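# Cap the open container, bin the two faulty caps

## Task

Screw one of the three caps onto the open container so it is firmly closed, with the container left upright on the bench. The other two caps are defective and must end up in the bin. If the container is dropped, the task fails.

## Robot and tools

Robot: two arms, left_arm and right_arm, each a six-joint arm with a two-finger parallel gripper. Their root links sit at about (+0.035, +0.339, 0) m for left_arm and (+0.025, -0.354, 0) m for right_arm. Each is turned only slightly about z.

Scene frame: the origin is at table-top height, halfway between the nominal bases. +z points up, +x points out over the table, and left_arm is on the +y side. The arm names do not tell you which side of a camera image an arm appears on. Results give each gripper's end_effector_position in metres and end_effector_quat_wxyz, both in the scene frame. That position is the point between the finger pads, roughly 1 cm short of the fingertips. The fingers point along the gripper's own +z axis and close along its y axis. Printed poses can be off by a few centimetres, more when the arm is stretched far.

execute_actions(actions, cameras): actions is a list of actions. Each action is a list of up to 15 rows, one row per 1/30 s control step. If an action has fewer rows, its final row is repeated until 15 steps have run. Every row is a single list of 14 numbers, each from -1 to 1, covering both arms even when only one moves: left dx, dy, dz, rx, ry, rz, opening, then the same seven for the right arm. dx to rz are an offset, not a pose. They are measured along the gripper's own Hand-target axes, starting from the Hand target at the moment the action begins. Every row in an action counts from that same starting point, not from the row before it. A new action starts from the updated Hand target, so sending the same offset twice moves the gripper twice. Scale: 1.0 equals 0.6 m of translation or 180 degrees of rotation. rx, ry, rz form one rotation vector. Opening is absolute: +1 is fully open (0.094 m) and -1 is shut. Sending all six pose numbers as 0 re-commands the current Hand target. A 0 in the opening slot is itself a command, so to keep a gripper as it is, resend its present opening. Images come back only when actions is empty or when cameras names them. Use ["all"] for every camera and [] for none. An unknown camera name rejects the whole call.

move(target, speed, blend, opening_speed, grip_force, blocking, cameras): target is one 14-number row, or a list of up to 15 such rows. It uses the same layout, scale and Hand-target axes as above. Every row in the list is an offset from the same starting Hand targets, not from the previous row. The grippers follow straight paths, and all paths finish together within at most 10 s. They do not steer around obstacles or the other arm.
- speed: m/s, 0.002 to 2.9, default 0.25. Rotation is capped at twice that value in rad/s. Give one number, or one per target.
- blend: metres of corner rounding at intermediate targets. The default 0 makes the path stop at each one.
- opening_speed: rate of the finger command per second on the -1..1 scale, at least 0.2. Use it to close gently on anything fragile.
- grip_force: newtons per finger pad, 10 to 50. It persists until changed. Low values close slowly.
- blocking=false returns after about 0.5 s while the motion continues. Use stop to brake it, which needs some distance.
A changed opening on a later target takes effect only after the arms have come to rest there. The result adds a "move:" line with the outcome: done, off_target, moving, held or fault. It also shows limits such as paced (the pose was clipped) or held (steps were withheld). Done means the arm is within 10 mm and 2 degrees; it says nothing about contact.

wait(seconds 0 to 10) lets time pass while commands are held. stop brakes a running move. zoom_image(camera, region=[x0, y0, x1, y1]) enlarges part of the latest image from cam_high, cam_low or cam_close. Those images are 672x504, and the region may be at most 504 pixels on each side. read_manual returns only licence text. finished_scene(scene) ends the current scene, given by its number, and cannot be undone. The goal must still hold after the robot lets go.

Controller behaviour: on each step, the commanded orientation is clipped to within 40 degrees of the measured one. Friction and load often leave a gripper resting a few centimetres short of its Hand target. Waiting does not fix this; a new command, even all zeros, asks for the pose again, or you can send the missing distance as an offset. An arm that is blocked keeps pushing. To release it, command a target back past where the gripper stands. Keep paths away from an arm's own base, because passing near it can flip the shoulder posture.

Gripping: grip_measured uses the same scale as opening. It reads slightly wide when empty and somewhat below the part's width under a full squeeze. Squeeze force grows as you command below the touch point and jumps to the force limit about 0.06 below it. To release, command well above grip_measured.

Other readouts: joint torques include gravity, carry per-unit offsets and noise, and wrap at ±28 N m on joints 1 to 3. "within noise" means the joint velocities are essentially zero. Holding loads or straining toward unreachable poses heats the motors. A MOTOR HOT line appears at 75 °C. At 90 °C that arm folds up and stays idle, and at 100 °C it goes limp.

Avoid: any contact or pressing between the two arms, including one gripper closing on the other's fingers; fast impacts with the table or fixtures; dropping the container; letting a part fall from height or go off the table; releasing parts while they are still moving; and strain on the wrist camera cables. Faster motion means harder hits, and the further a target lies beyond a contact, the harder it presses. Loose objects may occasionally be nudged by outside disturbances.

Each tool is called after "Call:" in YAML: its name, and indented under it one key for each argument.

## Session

Call:
execute_actions:
  actions: []

Call:
zoom_image:
  camera: "cam_close"
  region: [0, 140, 672, 504]

Call:
zoom_image:
  camera: "cam_high"
  region: [190, 70, 600, 490]

Scene clock: 0.00 s.
left_arm: end_effector_position=(+0.4416, +0.3614, +0.1090) grip_measured=+1.000 end_effector_quat_wxyz=(+0.588, -0.031, +0.808, +0.016) | right_arm: end_effector_position=(+0.4319, -0.3398, +0.1157) grip_measured=+1.000 end_effector_quat_wxyz=(+0.602, -0.037, +0.797, +0.018)
Joint positions: left_arm=[0.003 1.532 0.402 0.817 -0.02 -0.018 0.094] | right_arm=[0.01 1.534 0.392 0.864 -0.074 -0.037 0.094]
Joint velocities: within noise
Joint torques (N m): no reading
Heat: left arm: 26 °C; right arm: 23 °C.
Hand target: left_arm +0.4425, +0.3614, +0.1113; +0.589, -0.031, +0.807, +0.016 | right_arm +0.4326, -0.3397, +0.1176; +0.603, -0.037, +0.797, +0.018
Tool commands: left_gripper/opening=+1.0 right_gripper/opening=+1.0

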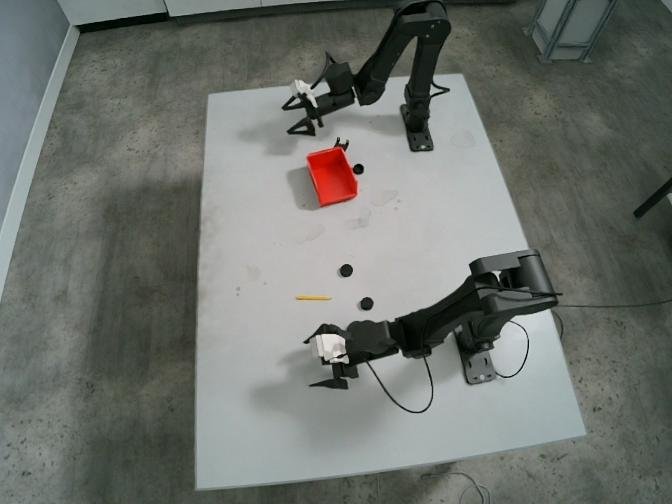

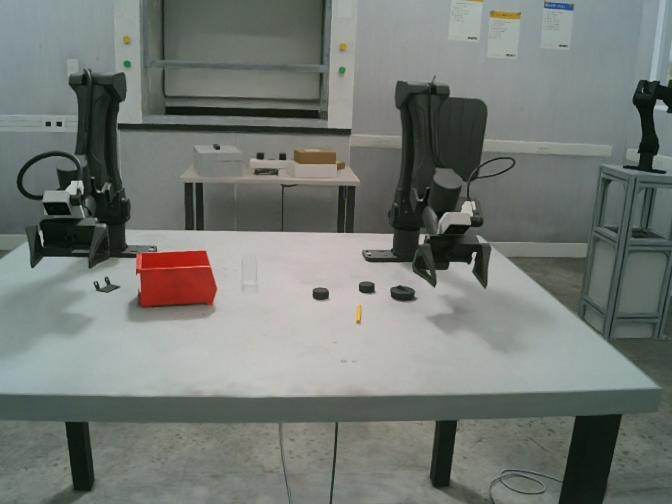

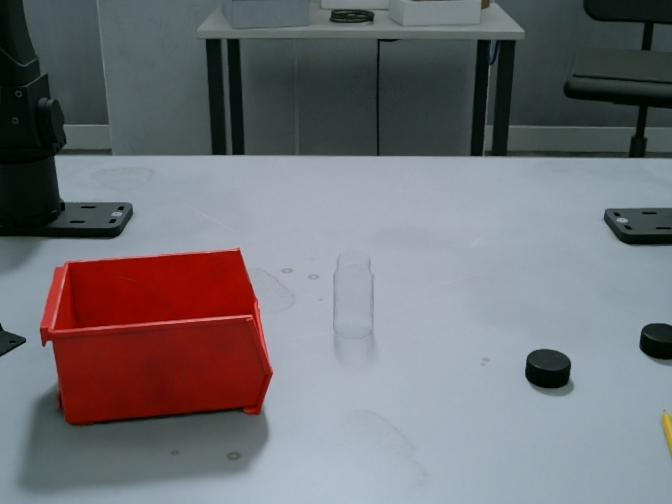

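Region (0, 140, 672, 504) is 672x364 pixels. A region can be at most 504 by 504 pixels.

Scaled by 1.200 from the camera's 672x504 image, which has a finer 960x720 frame.

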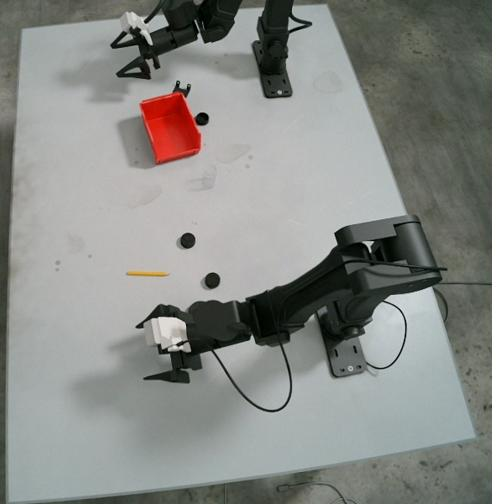

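Call:
zoom_image:
  camera: "cam_low"
  region: [300, 270, 440, 330]

Call:
zoom_image:
  camera: "cam_high"
  region: [290, 240, 420, 330]

Call:
zoom_image:
  camera: "cam_high"
  region: [280, 120, 420, 240]

Call:
zoom_image:
  camera: "cam_close"
  region: [300, 230, 400, 360]

Call:
zoom_image:
  camera: "cam_close"
  region: [500, 310, 672, 410]

Scaled by 3.600 from the camera's 672x504 image, which has a finer 960x720 frame.

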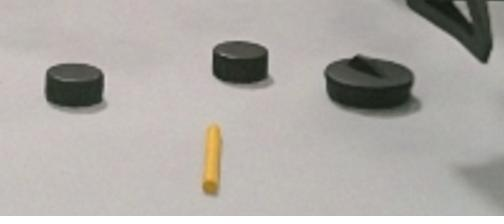

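Scaled by 3.877 from the camera's 672x504 image, which has a finer 960x720 frame.

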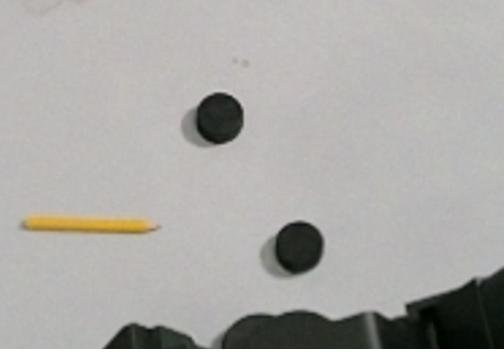

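Scaled by 3.600 from the camera's 672x504 image, which has a finer 960x720 frame.

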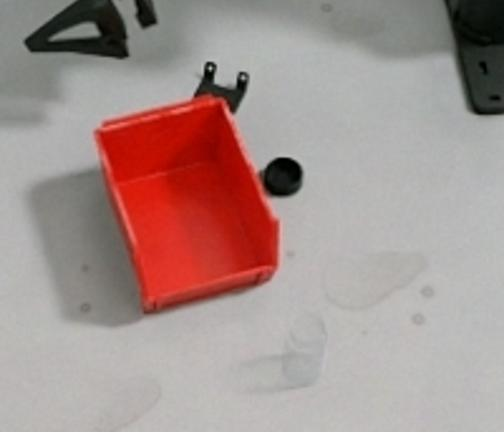

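Scaled by 3.877 from the camera's 672x504 image, which has a finer 960x720 frame.

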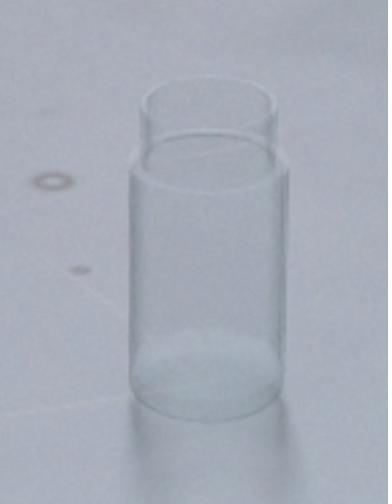

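Scaled by 2.930 from the camera's 672x504 image, which has a finer 960x720 frame.

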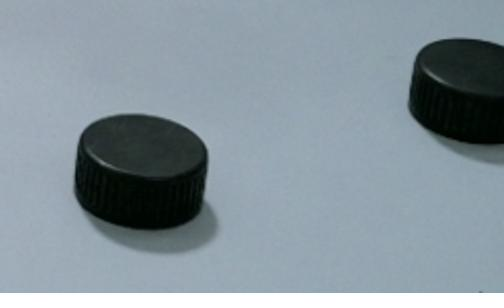

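Call:
zoom_image:
  camera: "cam_high"
  region: [346, 158, 370, 180]

Call:
zoom_image:
  camera: "cam_close"
  region: [520, 335, 580, 395]

Call:
zoom_image:
  camera: "cam_high"
  region: [335, 258, 380, 315]

Scaled by 21.000 from the camera's 672x504 image, which has a finer 960x720 frame.

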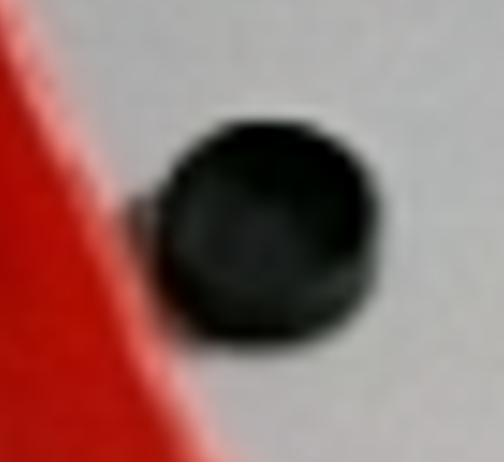

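Scaled by 8.400 from the camera's 672x504 image, which has a finer 960x720 frame.

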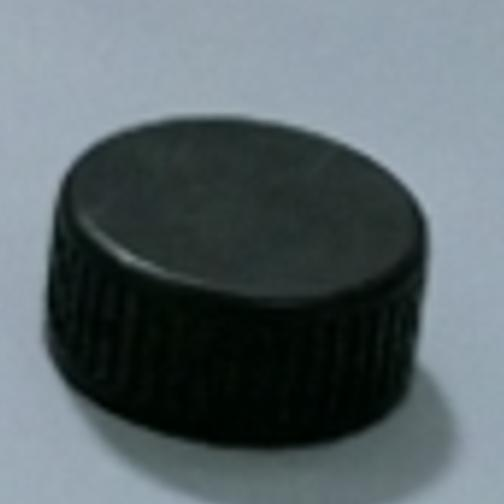

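Scaled by 8.842 from the camera's 672x504 image, which has a finer 960x720 frame.

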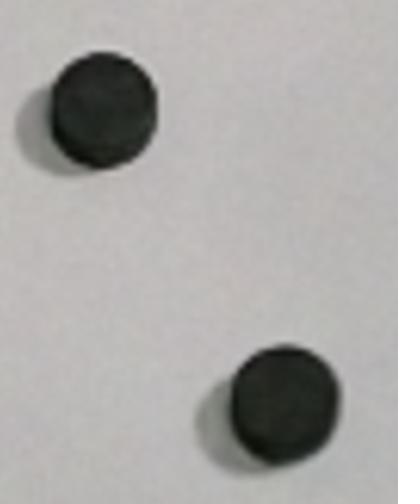

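Call:
move:
  target: [0.0497,-0.4,-0.2437,0.1473,0.3826,0.2078,1,0,0,0,0,0,0,1]
  speed: 0.3
  cameras: ["all"]

Scene clock: 115.87 s.
left_arm: end_effector_position=(+0.3137, +0.1125, +0.1335) grip_measured=+1.000 end_effector_quat_wxyz=(+0.018, +0.334, +0.942, -0.002) | right_arm: end_effector_position=(+0.4319, -0.3398, +0.1157) grip_measured=+1.000 end_effector_quat_wxyz=(+0.602, -0.037, +0.797, +0.018)
Joint positions: left_arm=[-0.731 1.872 1.684 -1.348 -0.009 -0.008 0.094] | right_arm=[0.01 1.534 0.392 0.864 -0.074 -0.037 0.094]
Joint torques (N m): left_arm=[-0.06 -6.57 8.69 -0.18 0.12 -0.09] | right_arm=[-0.02 -5.27 6.23 1.94 -0.03 0.03]
Heat: left arm: 31 °C; right arm: 31 °C.
Hand target: left_arm +0.3110, +0.1120, +0.1303; +0.000, +0.334, +0.943, +0.000 | right_arm +0.4326, -0.3397, +0.1176; +0.603, -0.037, +0.797, +0.018
Off the commanded pose: left_arm 0.004 m, 2 deg | right_arm 0.002 m, 0 deg.
move: done

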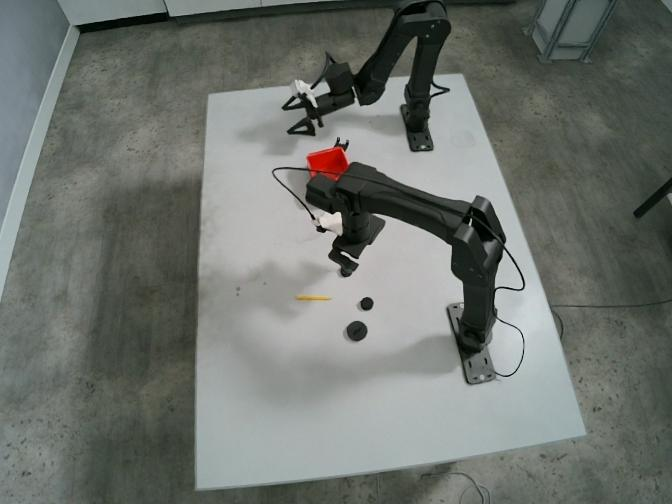

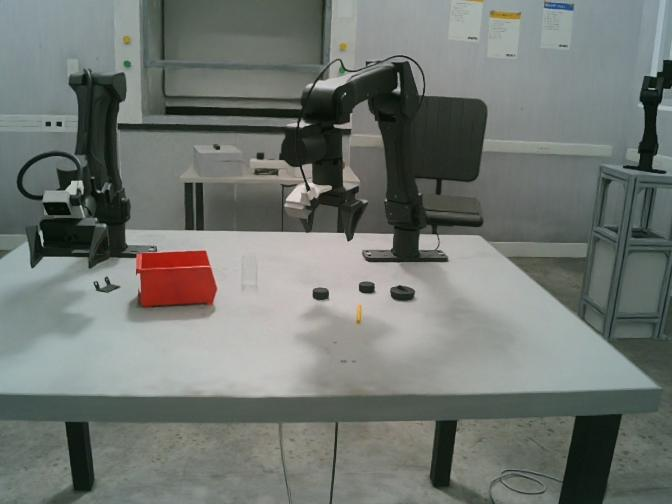

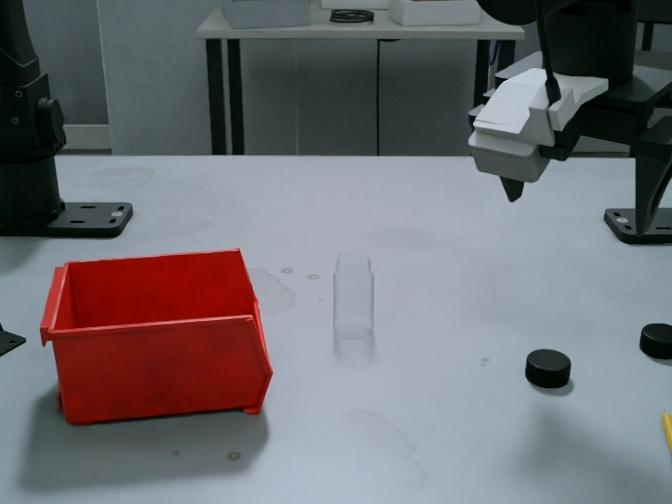

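Call:
move:
  target: [-0.0188,-0.0073,0.1333,0,0,0,1,0,0,0,0,0,0,1]
  speed: 0.2
  cameras: ["cam_close"]

Call:
zoom_image:
  camera: "cam_close"
  region: [440, 240, 672, 414]

Scene clock: 129.30 s.
left_arm: end_effector_position=(+0.3221, +0.1029, +0.0587) grip_measured=+1.000 end_effector_quat_wxyz=(+0.013, +0.334, +0.943, +0.000) | right_arm: end_effector_position=(+0.4319, -0.3398, +0.1157) grip_measured=+1.000 end_effector_quat_wxyz=(+0.602, -0.037, +0.797, +0.018)
Joint positions: left_arm=[-0.736 1.955 1.497 -1.088 -0.009 -0.015 0.094] | right_arm=[0.01 1.534 0.392 0.864 -0.074 -0.037 0.094]
Joint torques (N m): left_arm=[-0.65 -7.61 5.72 0.08 0.1 -0.07] | right_arm=[-0.02 -5.26 6.23 1.94 -0.01 0.02]
Heat: left arm: 28 °C; right arm: 32 °C.
Hand target: left_arm +0.3170, +0.1013, +0.0504; +0.000, +0.334, +0.943, +0.000 | right_arm +0.4326, -0.3397, +0.1176; +0.603, -0.037, +0.797, +0.018
Off the commanded pose: left_arm 0.010 m, 2 deg | right_arm 0.002 m, 0 deg.
move: done
Images, in order (width x height): cam_close 672x504.

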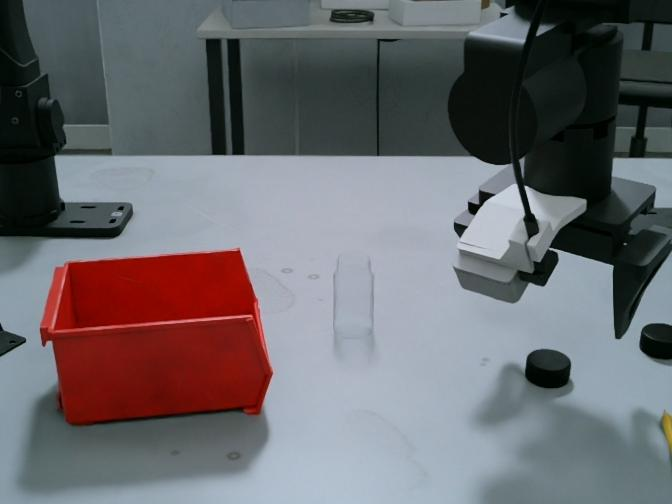

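Scaled by 2.172 from the camera's 672x504 image, which has a finer 960x720 frame.

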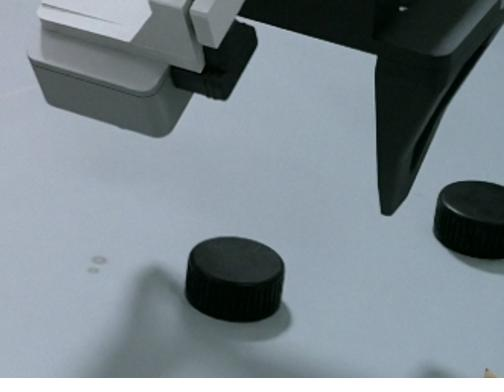

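Call:
move:
  target: [-0.0133,0,0.039,0,0,0,1,0,0,0,0,0,0,1]
  speed: 0.1
  cameras: ["cam_close","cam_low"]

Call:
zoom_image:
  camera: "cam_close"
  region: [440, 260, 672, 434]

Call:
zoom_image:
  camera: "cam_low"
  region: [280, 220, 430, 320]

Scene clock: 137.70 s.
left_arm: end_effector_position=(+0.3300, +0.0964, +0.0390) grip_measured=+1.000 end_effector_quat_wxyz=(+0.018, +0.334, +0.943, -0.002) | right_arm: end_effector_position=(+0.4319, -0.3398, +0.1157) grip_measured=+1.000 end_effector_quat_wxyz=(+0.602, -0.037, +0.797, +0.018)
Joint positions: left_arm=[-0.736 2.001 1.483 -1.017 -0.009 -0.015 0.094] | right_arm=[0.01 1.534 0.392 0.864 -0.074 -0.037 0.094]
Joint torques (N m): left_arm=[-0.61 -7.45 5.3 0.1 0.1 -0.1] | right_arm=[-0.06 -5.27 6.2 1.94 -0.03 0.02]
Heat: left arm: 27 °C; right arm: 32 °C.
Hand target: left_arm +0.3231, +0.0964, +0.0269; +0.000, +0.334, +0.943, +0.000 | right_arm +0.4326, -0.3397, +0.1176; +0.603, -0.037, +0.797, +0.018
Off the commanded pose: left_arm 0.014 m, 2 deg | right_arm 0.002 m, 0 deg.
move: off_target (left_arm)
Images, in order (width x height): cam_low 672x504, cam_close 672x504.

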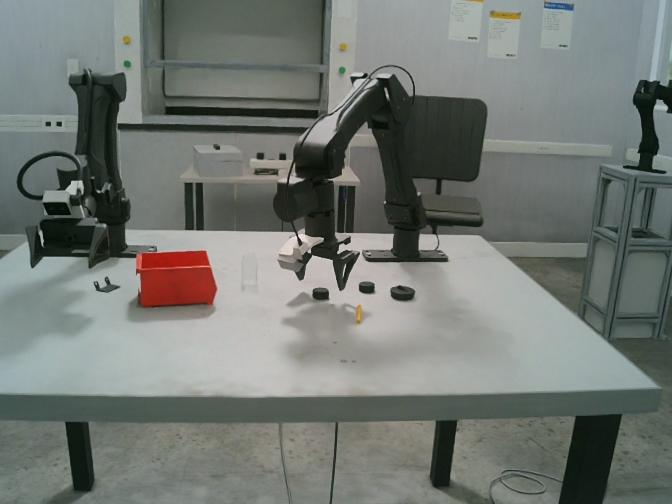

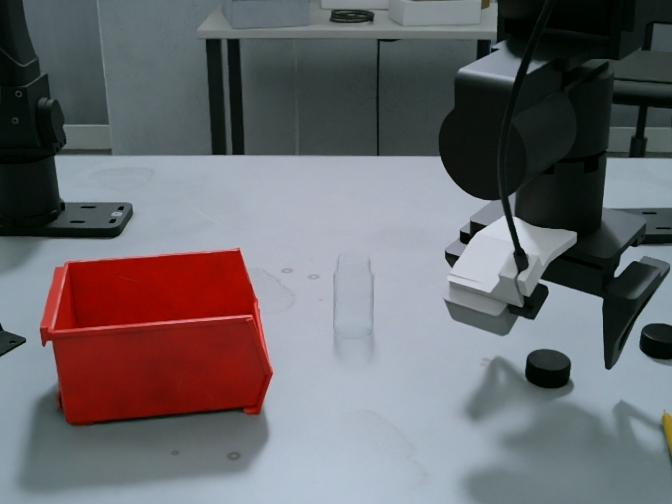

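Scaled by 2.172 from the camera's 672x504 image, which has a finer 960x720 frame.

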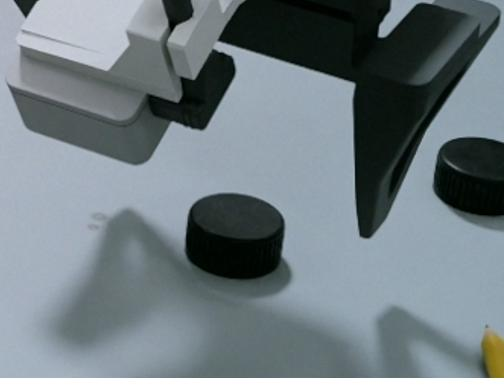

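Scaled by 3.360 from the camera's 672x504 image, which has a finer 960x720 frame.

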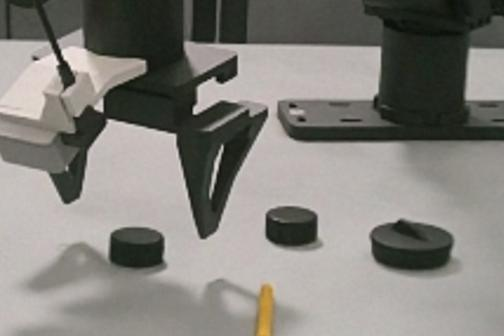

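Call:
move:
  target: [0,0,0.035,0,0,0,1,0,0,0,0,0,0,1]
  speed: 0.06
  cameras: ["cam_close","cam_low"]

Call:
zoom_image:
  camera: "cam_close"
  region: [440, 260, 672, 434]

Call:
zoom_image:
  camera: "cam_low"
  region: [280, 220, 430, 320]

Scene clock: 146.20 s.
left_arm: end_effector_position=(+0.3308, +0.0957, +0.0187) grip_measured=+1.000 end_effector_quat_wxyz=(+0.019, +0.333, +0.943, -0.002) | right_arm: end_effector_position=(+0.4319, -0.3398, +0.1157) grip_measured=+1.000 end_effector_quat_wxyz=(+0.602, -0.037, +0.797, +0.018)
Joint positions: left_arm=[-0.736 2.027 1.437 -0.943 -0.009 -0.015 0.094] | right_arm=[0.01 1.534 0.392 0.864 -0.074 -0.037 0.094]
Joint torques (N m): left_arm=[-0.51 -7.17 5.11 0.09 0.11 -0.11] | right_arm=[-0.02 -5.27 6.23 1.94 -0.02 0.03]
Heat: left arm: 27 °C; right arm: 32 °C.
Hand target: left_arm +0.3231, +0.0963, +0.0059; +0.000, +0.334, +0.943, +0.000 | right_arm +0.4326, -0.3397, +0.1176; +0.603, -0.037, +0.797, +0.018
Off the commanded pose: left_arm 0.015 m, 2 deg | right_arm 0.002 m, 0 deg.
move: off_target (left_arm)
Images, in order (width x height): cam_low 672x504, cam_close 672x504.

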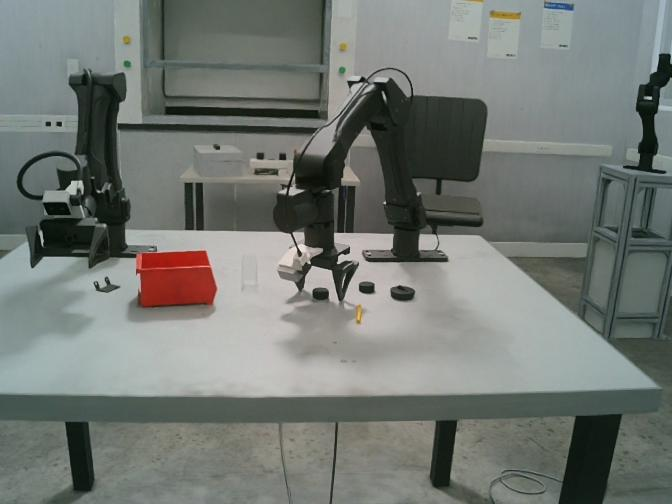

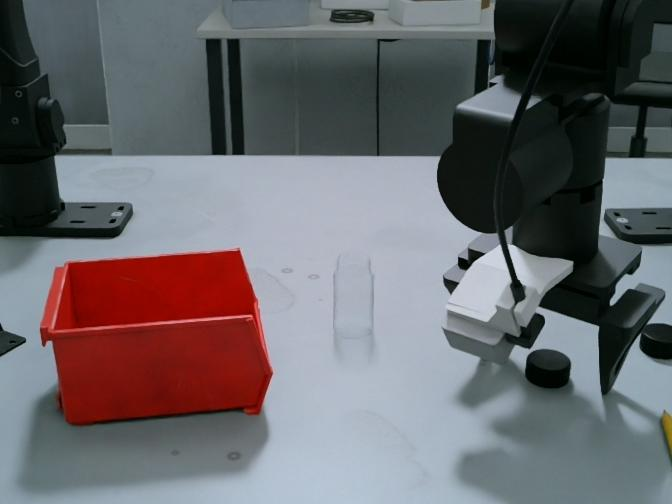

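Scaled by 2.172 from the camera's 672x504 image, which has a finer 960x720 frame.

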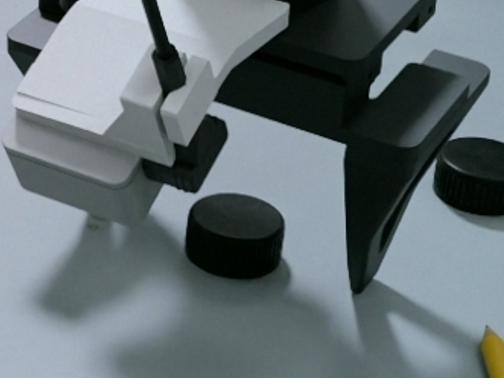

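Scaled by 3.360 from the camera's 672x504 image, which has a finer 960x720 frame.

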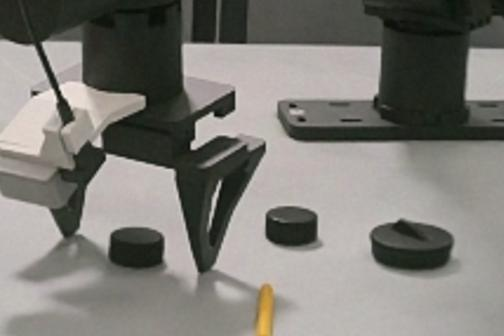

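Call:
move:
  target: [0,0,0,0,0,0,-0.45,0,0,0,0,0,0,1]
  opening_speed: 0.8
  grip_force: [40,40]
  cameras: ["cam_close","cam_low"]

Call:
zoom_image:
  camera: "cam_low"
  region: [280, 220, 430, 320]

Scene clock: 155.67 s.
left_arm: end_effector_position=(+0.3309, +0.0956, +0.0187) grip_measured=-0.336 end_effector_quat_wxyz=(+0.020, +0.333, +0.943, -0.002) | right_arm: end_effector_position=(+0.4319, -0.3398, +0.1157) grip_measured=+1.000 end_effector_quat_wxyz=(+0.602, -0.037, +0.797, +0.018)
Joint positions: left_arm=[-0.736 2.027 1.437 -0.942 -0.009 -0.015 0.031] | right_arm=[0.01 1.534 0.392 0.864 -0.074 -0.037 0.094]
Joint torques (N m): left_arm=[-0.57 -7.36 5.27 0.1 0.12 -0.14] | right_arm=[0.01 -5.3 6.23 1.94 -0.02 0.04]
Heat: left arm: 26 °C; right arm: 33 °C.
Hand target: left_arm +0.3231, +0.0963, +0.0059; +0.000, +0.334, +0.943, +0.000 | right_arm +0.4326, -0.3397, +0.1176; +0.603, -0.037, +0.797, +0.018
Off the commanded pose: left_arm 0.015 m, 2 deg | right_arm 0.002 m, 0 deg.
grip_force (N): 40, 40
move: off_target (left_arm)
Images, in order (width x height): cam_low 672x504, cam_close 672x504.

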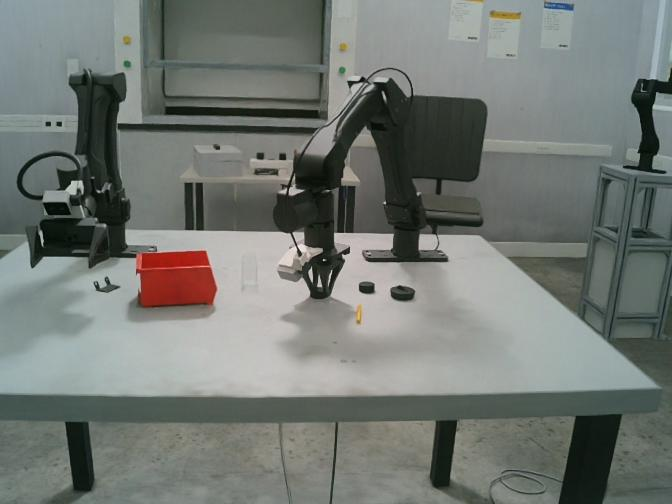

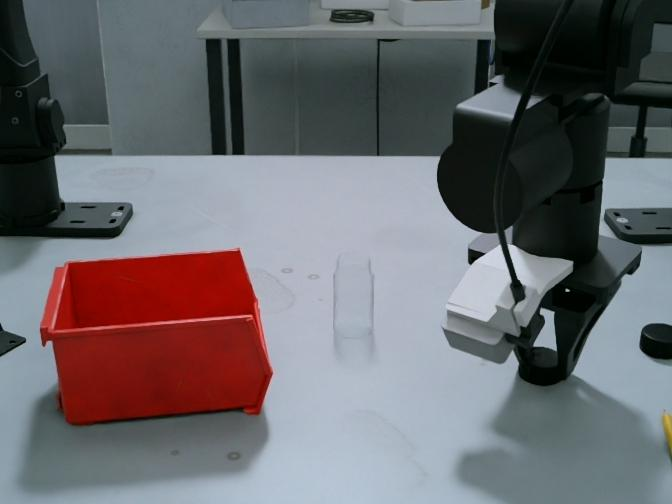

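Scaled by 3.360 from the camera's 672x504 image, which has a finer 960x720 frame.

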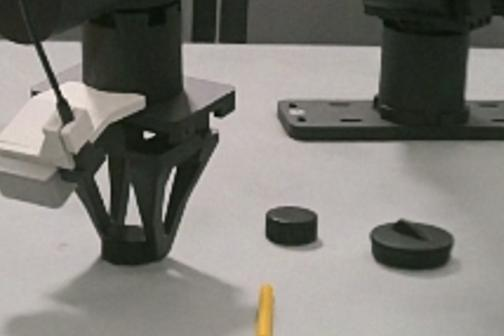

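Call:
move:
  target:
    - [0,0,-0.15,0,0,0,-0.45,0,0,0,0,0,0,1]
    - [-0.2775,0.1263,-0.39,-0.1303,-0.5942,-0.0930,-0.45,0,0,0,0,0,0,1]
  speed: 0.3
  blend: [0.03,0]
  cameras: ["all"]

Scene clock: 171.47 s.
left_arm: end_effector_position=(+0.4942, +0.0488, +0.2427) grip_measured=-0.337 end_effector_quat_wxyz=(+0.803, +0.079, +0.580, -0.108) | right_arm: end_effector_position=(+0.4319, -0.3398, +0.1157) grip_measured=+1.000 end_effector_quat_wxyz=(+0.602, -0.037, +0.797, +0.018)
Joint positions: left_arm=[-0.737 2.075 0.995 1.428 -0.404 0.144 0.031] | right_arm=[0.01 1.534 0.392 0.864 -0.074 -0.037 0.094]
Joint torques (N m): left_arm=[0.39 -7.28 8.01 1.44 -0.08 0.04] | right_arm=[-0.02 -5.29 6.2 1.94 -0.03 0.03]
Heat: left arm: 26 °C; right arm: 33 °C.
Hand target: left_arm +0.5003, +0.0505, +0.2399; +0.807, +0.072, +0.577, -0.101 | right_arm +0.4326, -0.3397, +0.1176; +0.603, -0.037, +0.797, +0.018
Off the commanded pose: left_arm 0.007 m, 1 deg | right_arm 0.002 m, 0 deg.
grip_force (N): 40, 40
move: done

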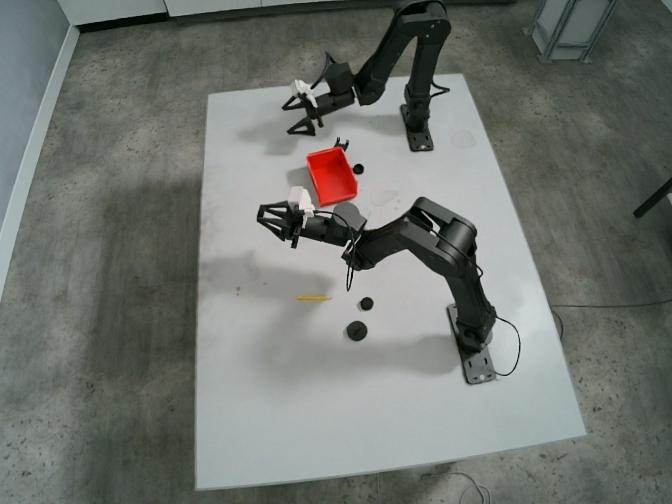

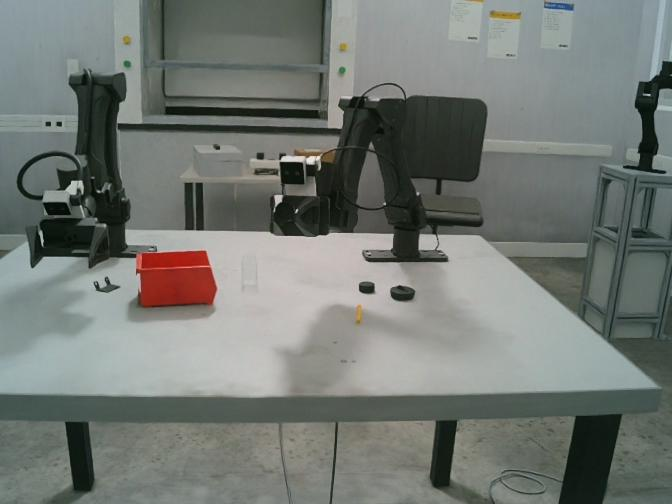

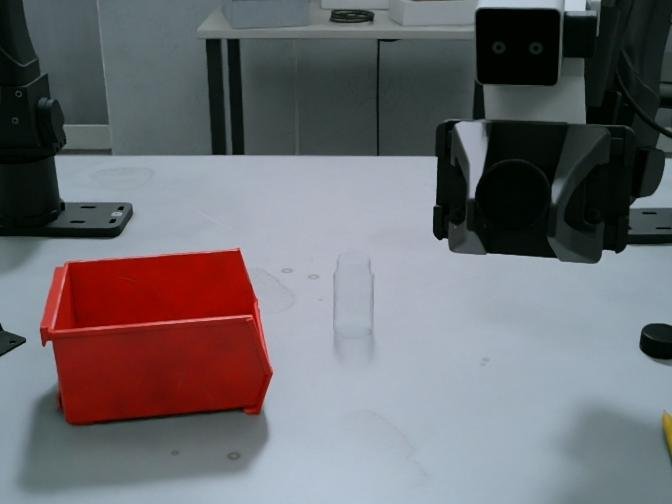

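Call:
zoom_image:
  camera: "cam_close"
  region: [470, 150, 560, 240]

Scaled by 5.600 from the camera's 672x504 image, which has a finer 960x720 frame.

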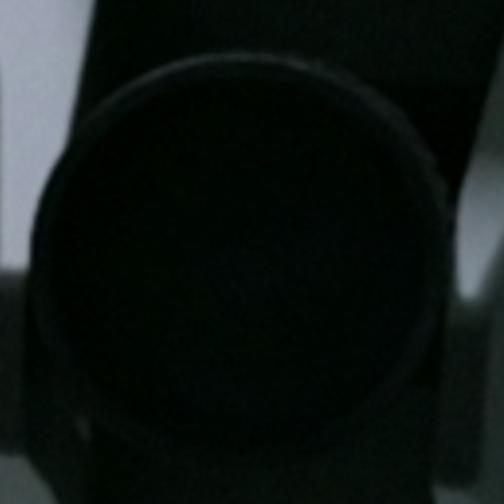

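Call:
zoom_image:
  camera: "cam_close"
  region: [490, 165, 540, 215]

Call:
zoom_image:
  camera: "cam_close"
  region: [472, 150, 516, 194]

Scaled by 10.080 from the camera's 672x504 image, which has a finer 960x720 frame.

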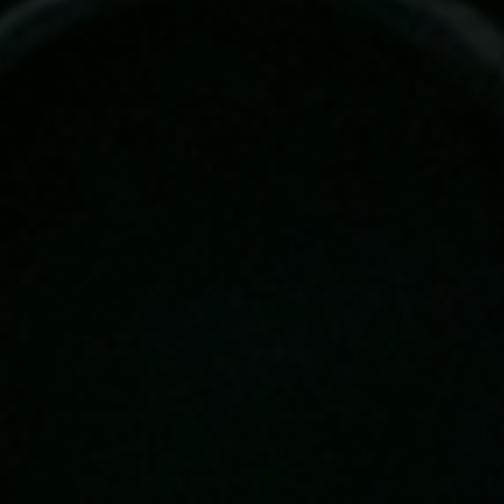

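Scaled by 11.455 from the camera's 672x504 image, which has a finer 960x720 frame.

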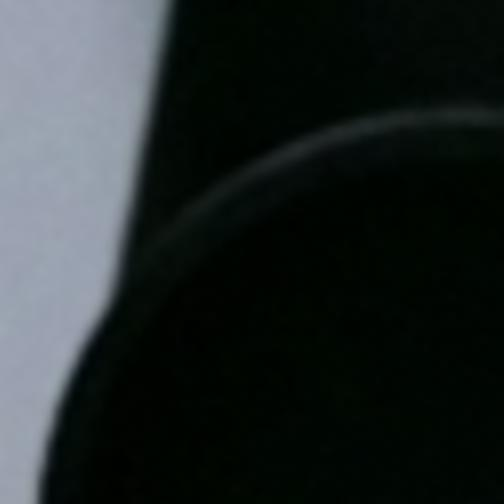

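Call:
move:
  target: [-0.0583,-0.179,-0.3757,0.4115,0.0606,-0.0905,-0.45,-0.2085,-0.0035,-0.0592,0,0,0,1]
  speed: 0.3
  cameras: ["cam_high"]

Scene clock: 270.23 s.
left_arm: end_effector_position=(+0.2636, +0.0015, +0.1932) grip_measured=-0.337 end_effector_quat_wxyz=(+0.529, +0.468, +0.481, -0.520) | right_arm: end_effector_position=(+0.4317, -0.3398, +0.2288) grip_measured=+1.000 end_effector_quat_wxyz=(+0.589, -0.037, +0.807, +0.019)
Joint positions: left_arm=[-0.657 1.768 0.514 1.422 0.927 -0.14 0.031] | right_arm=[0.01 1.198 0.722 0.164 -0.074 -0.037 0.094]
Joint torques (N m): left_arm=[-0.53 -8.34 4.36 1.04 0.06 -0.06] | right_arm=[-0.02 -5.33 10.69 1.86 -0.03 0.03]
Heat: left arm: 31 °C; right arm: 36 °C.
Hand target: left_arm +0.2561, +0.0019, +0.2001; +0.526, +0.473, +0.473, -0.525 | right_arm +0.4325, -0.3398, +0.2476; +0.603, -0.037, +0.797, +0.018
Off the commanded pose: left_arm 0.010 m, 1 deg | right_arm 0.019 m, 2 deg.
grip_force (N): 40, 40
move: off_target (right_arm)
Images, in order (width x height): cam_high 672x504.

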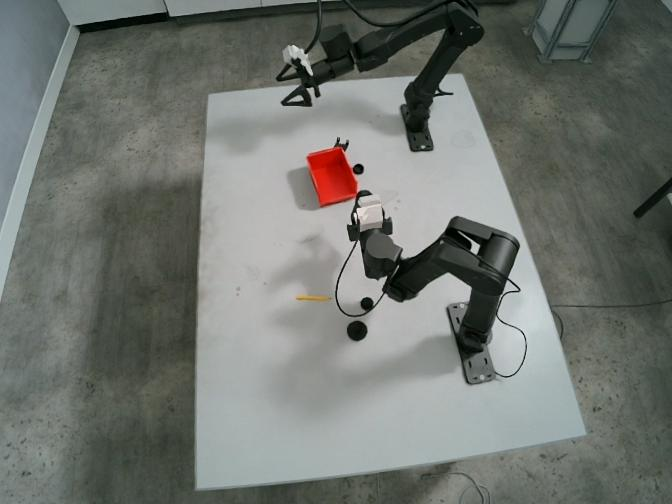

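Call:
move:
  target: [0,0,0,0,0,0,-0.45,0.1158,0.456,-0.2358,-0.4231,0.2917,0.3463,0.3]
  speed: 0.3
  opening_speed: 1.0
  cameras: ["cam_high","cam_close"]

Scene clock: 278.00 s.
left_arm: end_effector_position=(+0.2635, +0.0015, +0.1932) grip_measured=-0.337 end_effector_quat_wxyz=(+0.528, +0.468, +0.480, -0.520) | right_arm: end_effector_position=(+0.2571, -0.0816, +0.2208) grip_measured=+0.302 end_effector_quat_wxyz=(+0.002, -0.006, +0.689, +0.725)
Joint positions: left_arm=[-0.657 1.768 0.514 1.422 0.927 -0.14 0.031] | right_arm=[0.383 1.513 0.478 1.174 -1.201 1.688 0.061]
Joint torques (N m): left_arm=[-0.59 -8.43 4.3 1.07 0.11 -0.08] | right_arm=[0.62 -3.95 4.7 1.71 0.19 0.04]
Heat: left arm: 30 °C; right arm: 35 °C.
Hand target: left_arm +0.2561, +0.0019, +0.2001; +0.526, +0.473, +0.473, -0.525 | right_arm +0.2557, -0.0802, +0.2151; +0.000, +0.000, +0.690, +0.724
Off the commanded pose: left_arm 0.010 m, 1 deg | right_arm 0.006 m, 1 deg.
grip_force (N): 40, 40
move: done
Images, in order (width x height): cam_high 672x504, cam_close 672x504.

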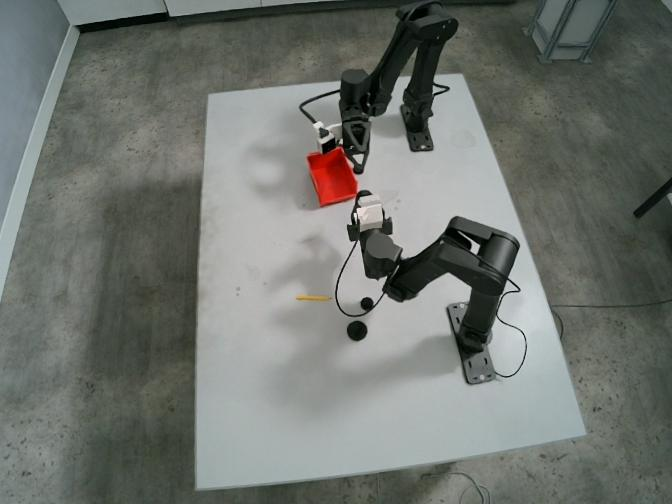

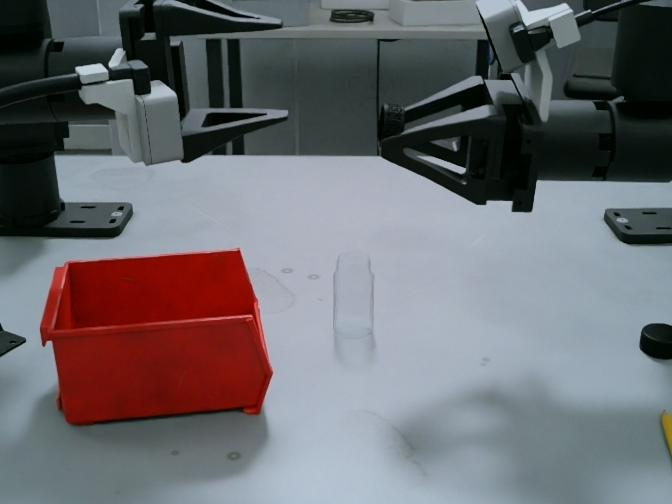

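Call:
zoom_image:
  camera: "cam_close"
  region: [260, 0, 440, 180]

Scaled by 2.800 from the camera's 672x504 image, which has a finer 960x720 frame.

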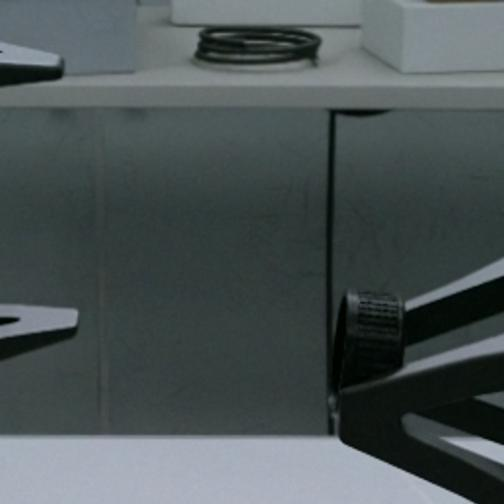

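Call:
move:
  target: [0,0,0,0,0,0,-0.45,-0.0055,-0.0704,0.0744,0,0,0,0.3]
  speed: 0.15
  cameras: ["cam_close","cam_high"]

Call:
zoom_image:
  camera: "cam_close"
  region: [260, 20, 460, 220]

Call:
zoom_image:
  camera: "cam_high"
  region: [320, 140, 420, 240]

Scene clock: 289.57 s.
left_arm: end_effector_position=(+0.2635, +0.0015, +0.1932) grip_measured=-0.337 end_effector_quat_wxyz=(+0.528, +0.468, +0.480, -0.520) | right_arm: end_effector_position=(+0.2538, -0.0383, +0.1702) grip_measured=+0.302 end_effector_quat_wxyz=(-0.015, +0.011, +0.696, +0.718)
Joint positions: left_arm=[-0.657 1.768 0.514 1.422 0.927 -0.14 0.031] | right_arm=[0.539 1.759 0.478 1.343 -1.047 1.661 0.061]
Joint torques (N m): left_arm=[-0.75 -8.49 4.37 1.08 0.07 -0.05] | right_arm=[0.47 -4.77 6.83 1.93 0.13 -0.07]
Heat: left arm: 30 °C; right arm: 34 °C.
Hand target: left_arm +0.2561, +0.0019, +0.2001; +0.526, +0.473, +0.473, -0.525 | right_arm +0.2591, -0.0335, +0.1751; +0.000, +0.000, +0.690, +0.724
Off the commanded pose: left_arm 0.010 m, 1 deg | right_arm 0.009 m, 2 deg.
grip_force (N): 40, 40
move: done
Images, in order (width x height): cam_high 672x504, cam_close 672x504.

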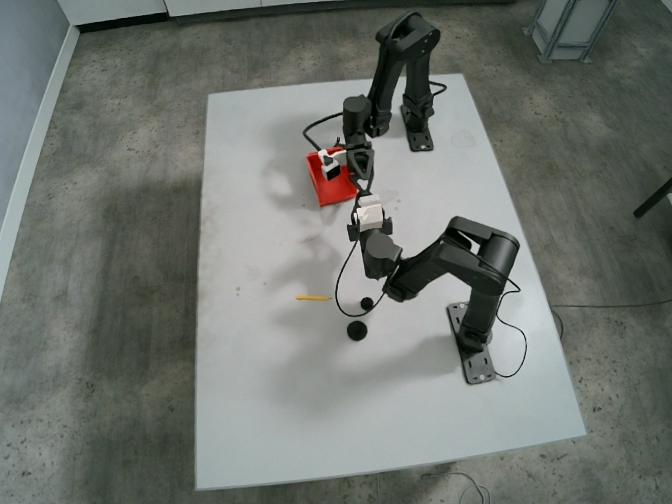

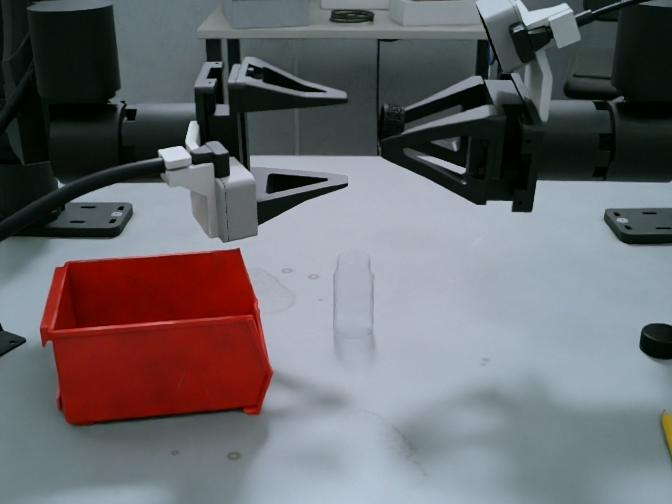

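Scaled by 2.520 from the camera's 672x504 image, which has a finer 960x720 frame.

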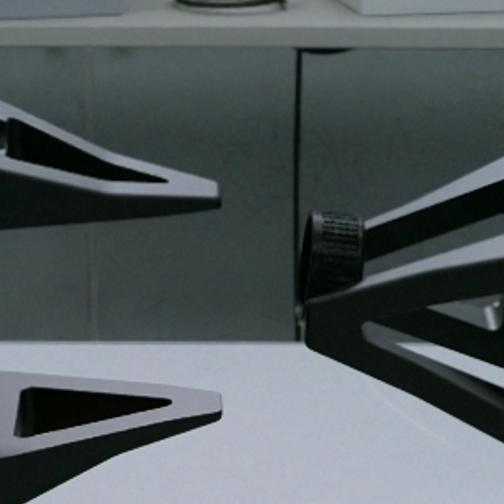

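Scaled by 5.040 from the camera's 672x504 image, which has a finer 960x720 frame.

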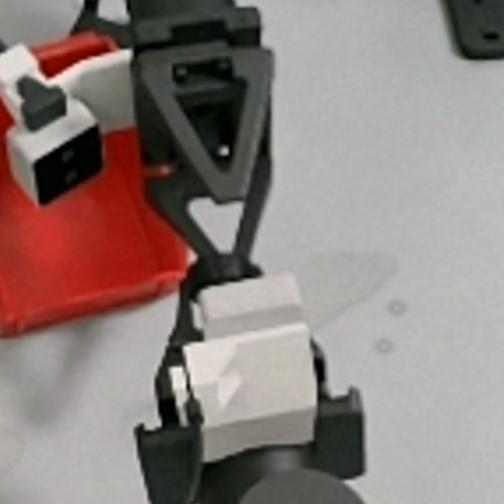

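Call:
move:
  target: [0,0,0,0,0,0,-0.45,-0.0108,0.02,0.001,0,0,0,0.3]
  speed: 0.1

Scene clock: 294.33 s.
left_arm: end_effector_position=(+0.2635, +0.0015, +0.1932) grip_measured=-0.337 end_effector_quat_wxyz=(+0.528, +0.468, +0.480, -0.520) | right_arm: end_effector_position=(+0.2607, -0.0342, +0.1762) grip_measured=+0.302 end_effector_quat_wxyz=(-0.013, +0.009, +0.695, +0.719)
Joint positions: left_arm=[-0.657 1.768 0.514 1.422 0.927 -0.14 0.031] | right_arm=[0.539 1.759 0.515 1.313 -1.047 1.661 0.061]
Joint torques (N m): left_arm=[-0.51 -8.39 4.34 1.05 0.12 -0.07] | right_arm=[-0.38 -7.56 6.78 1.53 0.03 -0.02]
Heat: left arm: 29 °C; right arm: 34 °C.
Hand target: left_arm +0.2561, +0.0019, +0.2001; +0.526, +0.473, +0.473, -0.525 | right_arm +0.2655, -0.0336, +0.1870; +0.000, +0.000, +0.690, +0.724
Off the commanded pose: left_arm 0.010 m, 1 deg | right_arm 0.012 m, 2 deg.
grip_force (N): 40, 40
move: off_target (right_arm)

Call:
move:
  target: [0,0,0,0,0,0,-0.45,0,0.0073,0.02,0,0,0,0.3]
  speed: 0.1
  cameras: ["cam_close"]

Call:
zoom_image:
  camera: "cam_close"
  region: [300, 60, 450, 210]

Scene clock: 297.87 s.
left_arm: end_effector_position=(+0.2635, +0.0015, +0.1932) grip_measured=-0.337 end_effector_quat_wxyz=(+0.528, +0.468, +0.480, -0.520) | right_arm: end_effector_position=(+0.2631, -0.0256, +0.1794) grip_measured=+0.302 end_effector_quat_wxyz=(-0.015, +0.012, +0.696, +0.718)
Joint positions: left_arm=[-0.657 1.768 0.514 1.422 0.927 -0.14 0.031] | right_arm=[0.561 1.759 0.545 1.276 -1.023 1.661 0.061]
Joint torques (N m): left_arm=[-0.8 -8.54 4.4 1.03 0.1 -0.08] | right_arm=[0.64 -8.06 7.04 1.58 0.11 -0.08]
Heat: left arm: 29 °C; right arm: 34 °C.
Hand target: left_arm +0.2561, +0.0019, +0.2001; +0.526, +0.473, +0.473, -0.525 | right_arm +0.2656, -0.0218, +0.1921; +0.000, +0.000, +0.690, +0.724
Off the commanded pose: left_arm 0.010 m, 1 deg | right_arm 0.013 m, 2 deg.
grip_force (N): 40, 40
move: off_target (right_arm)
Images, in order (width x height): cam_close 672x504.

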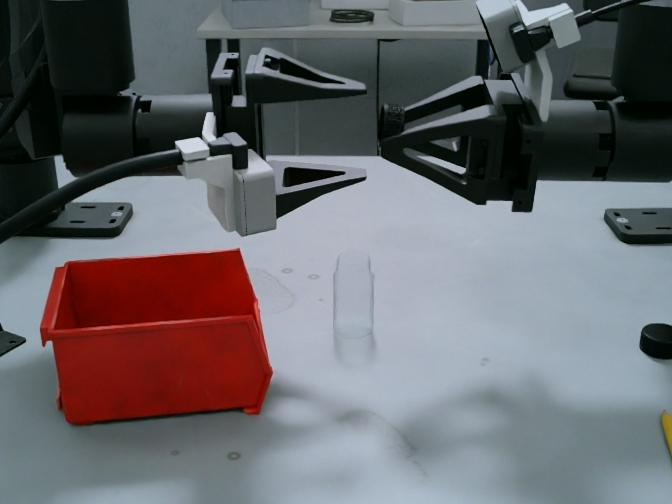

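Scaled by 3.360 from the camera's 672x504 image, which has a finer 960x720 frame.

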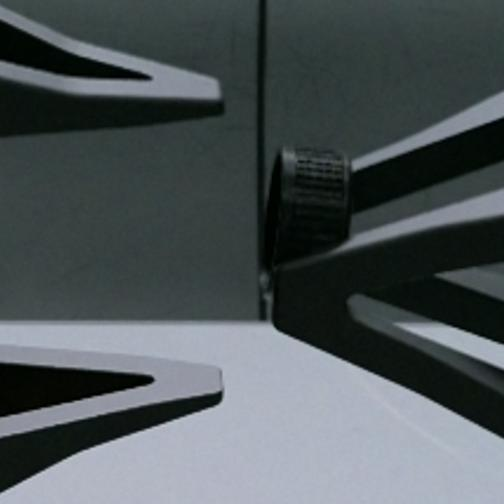

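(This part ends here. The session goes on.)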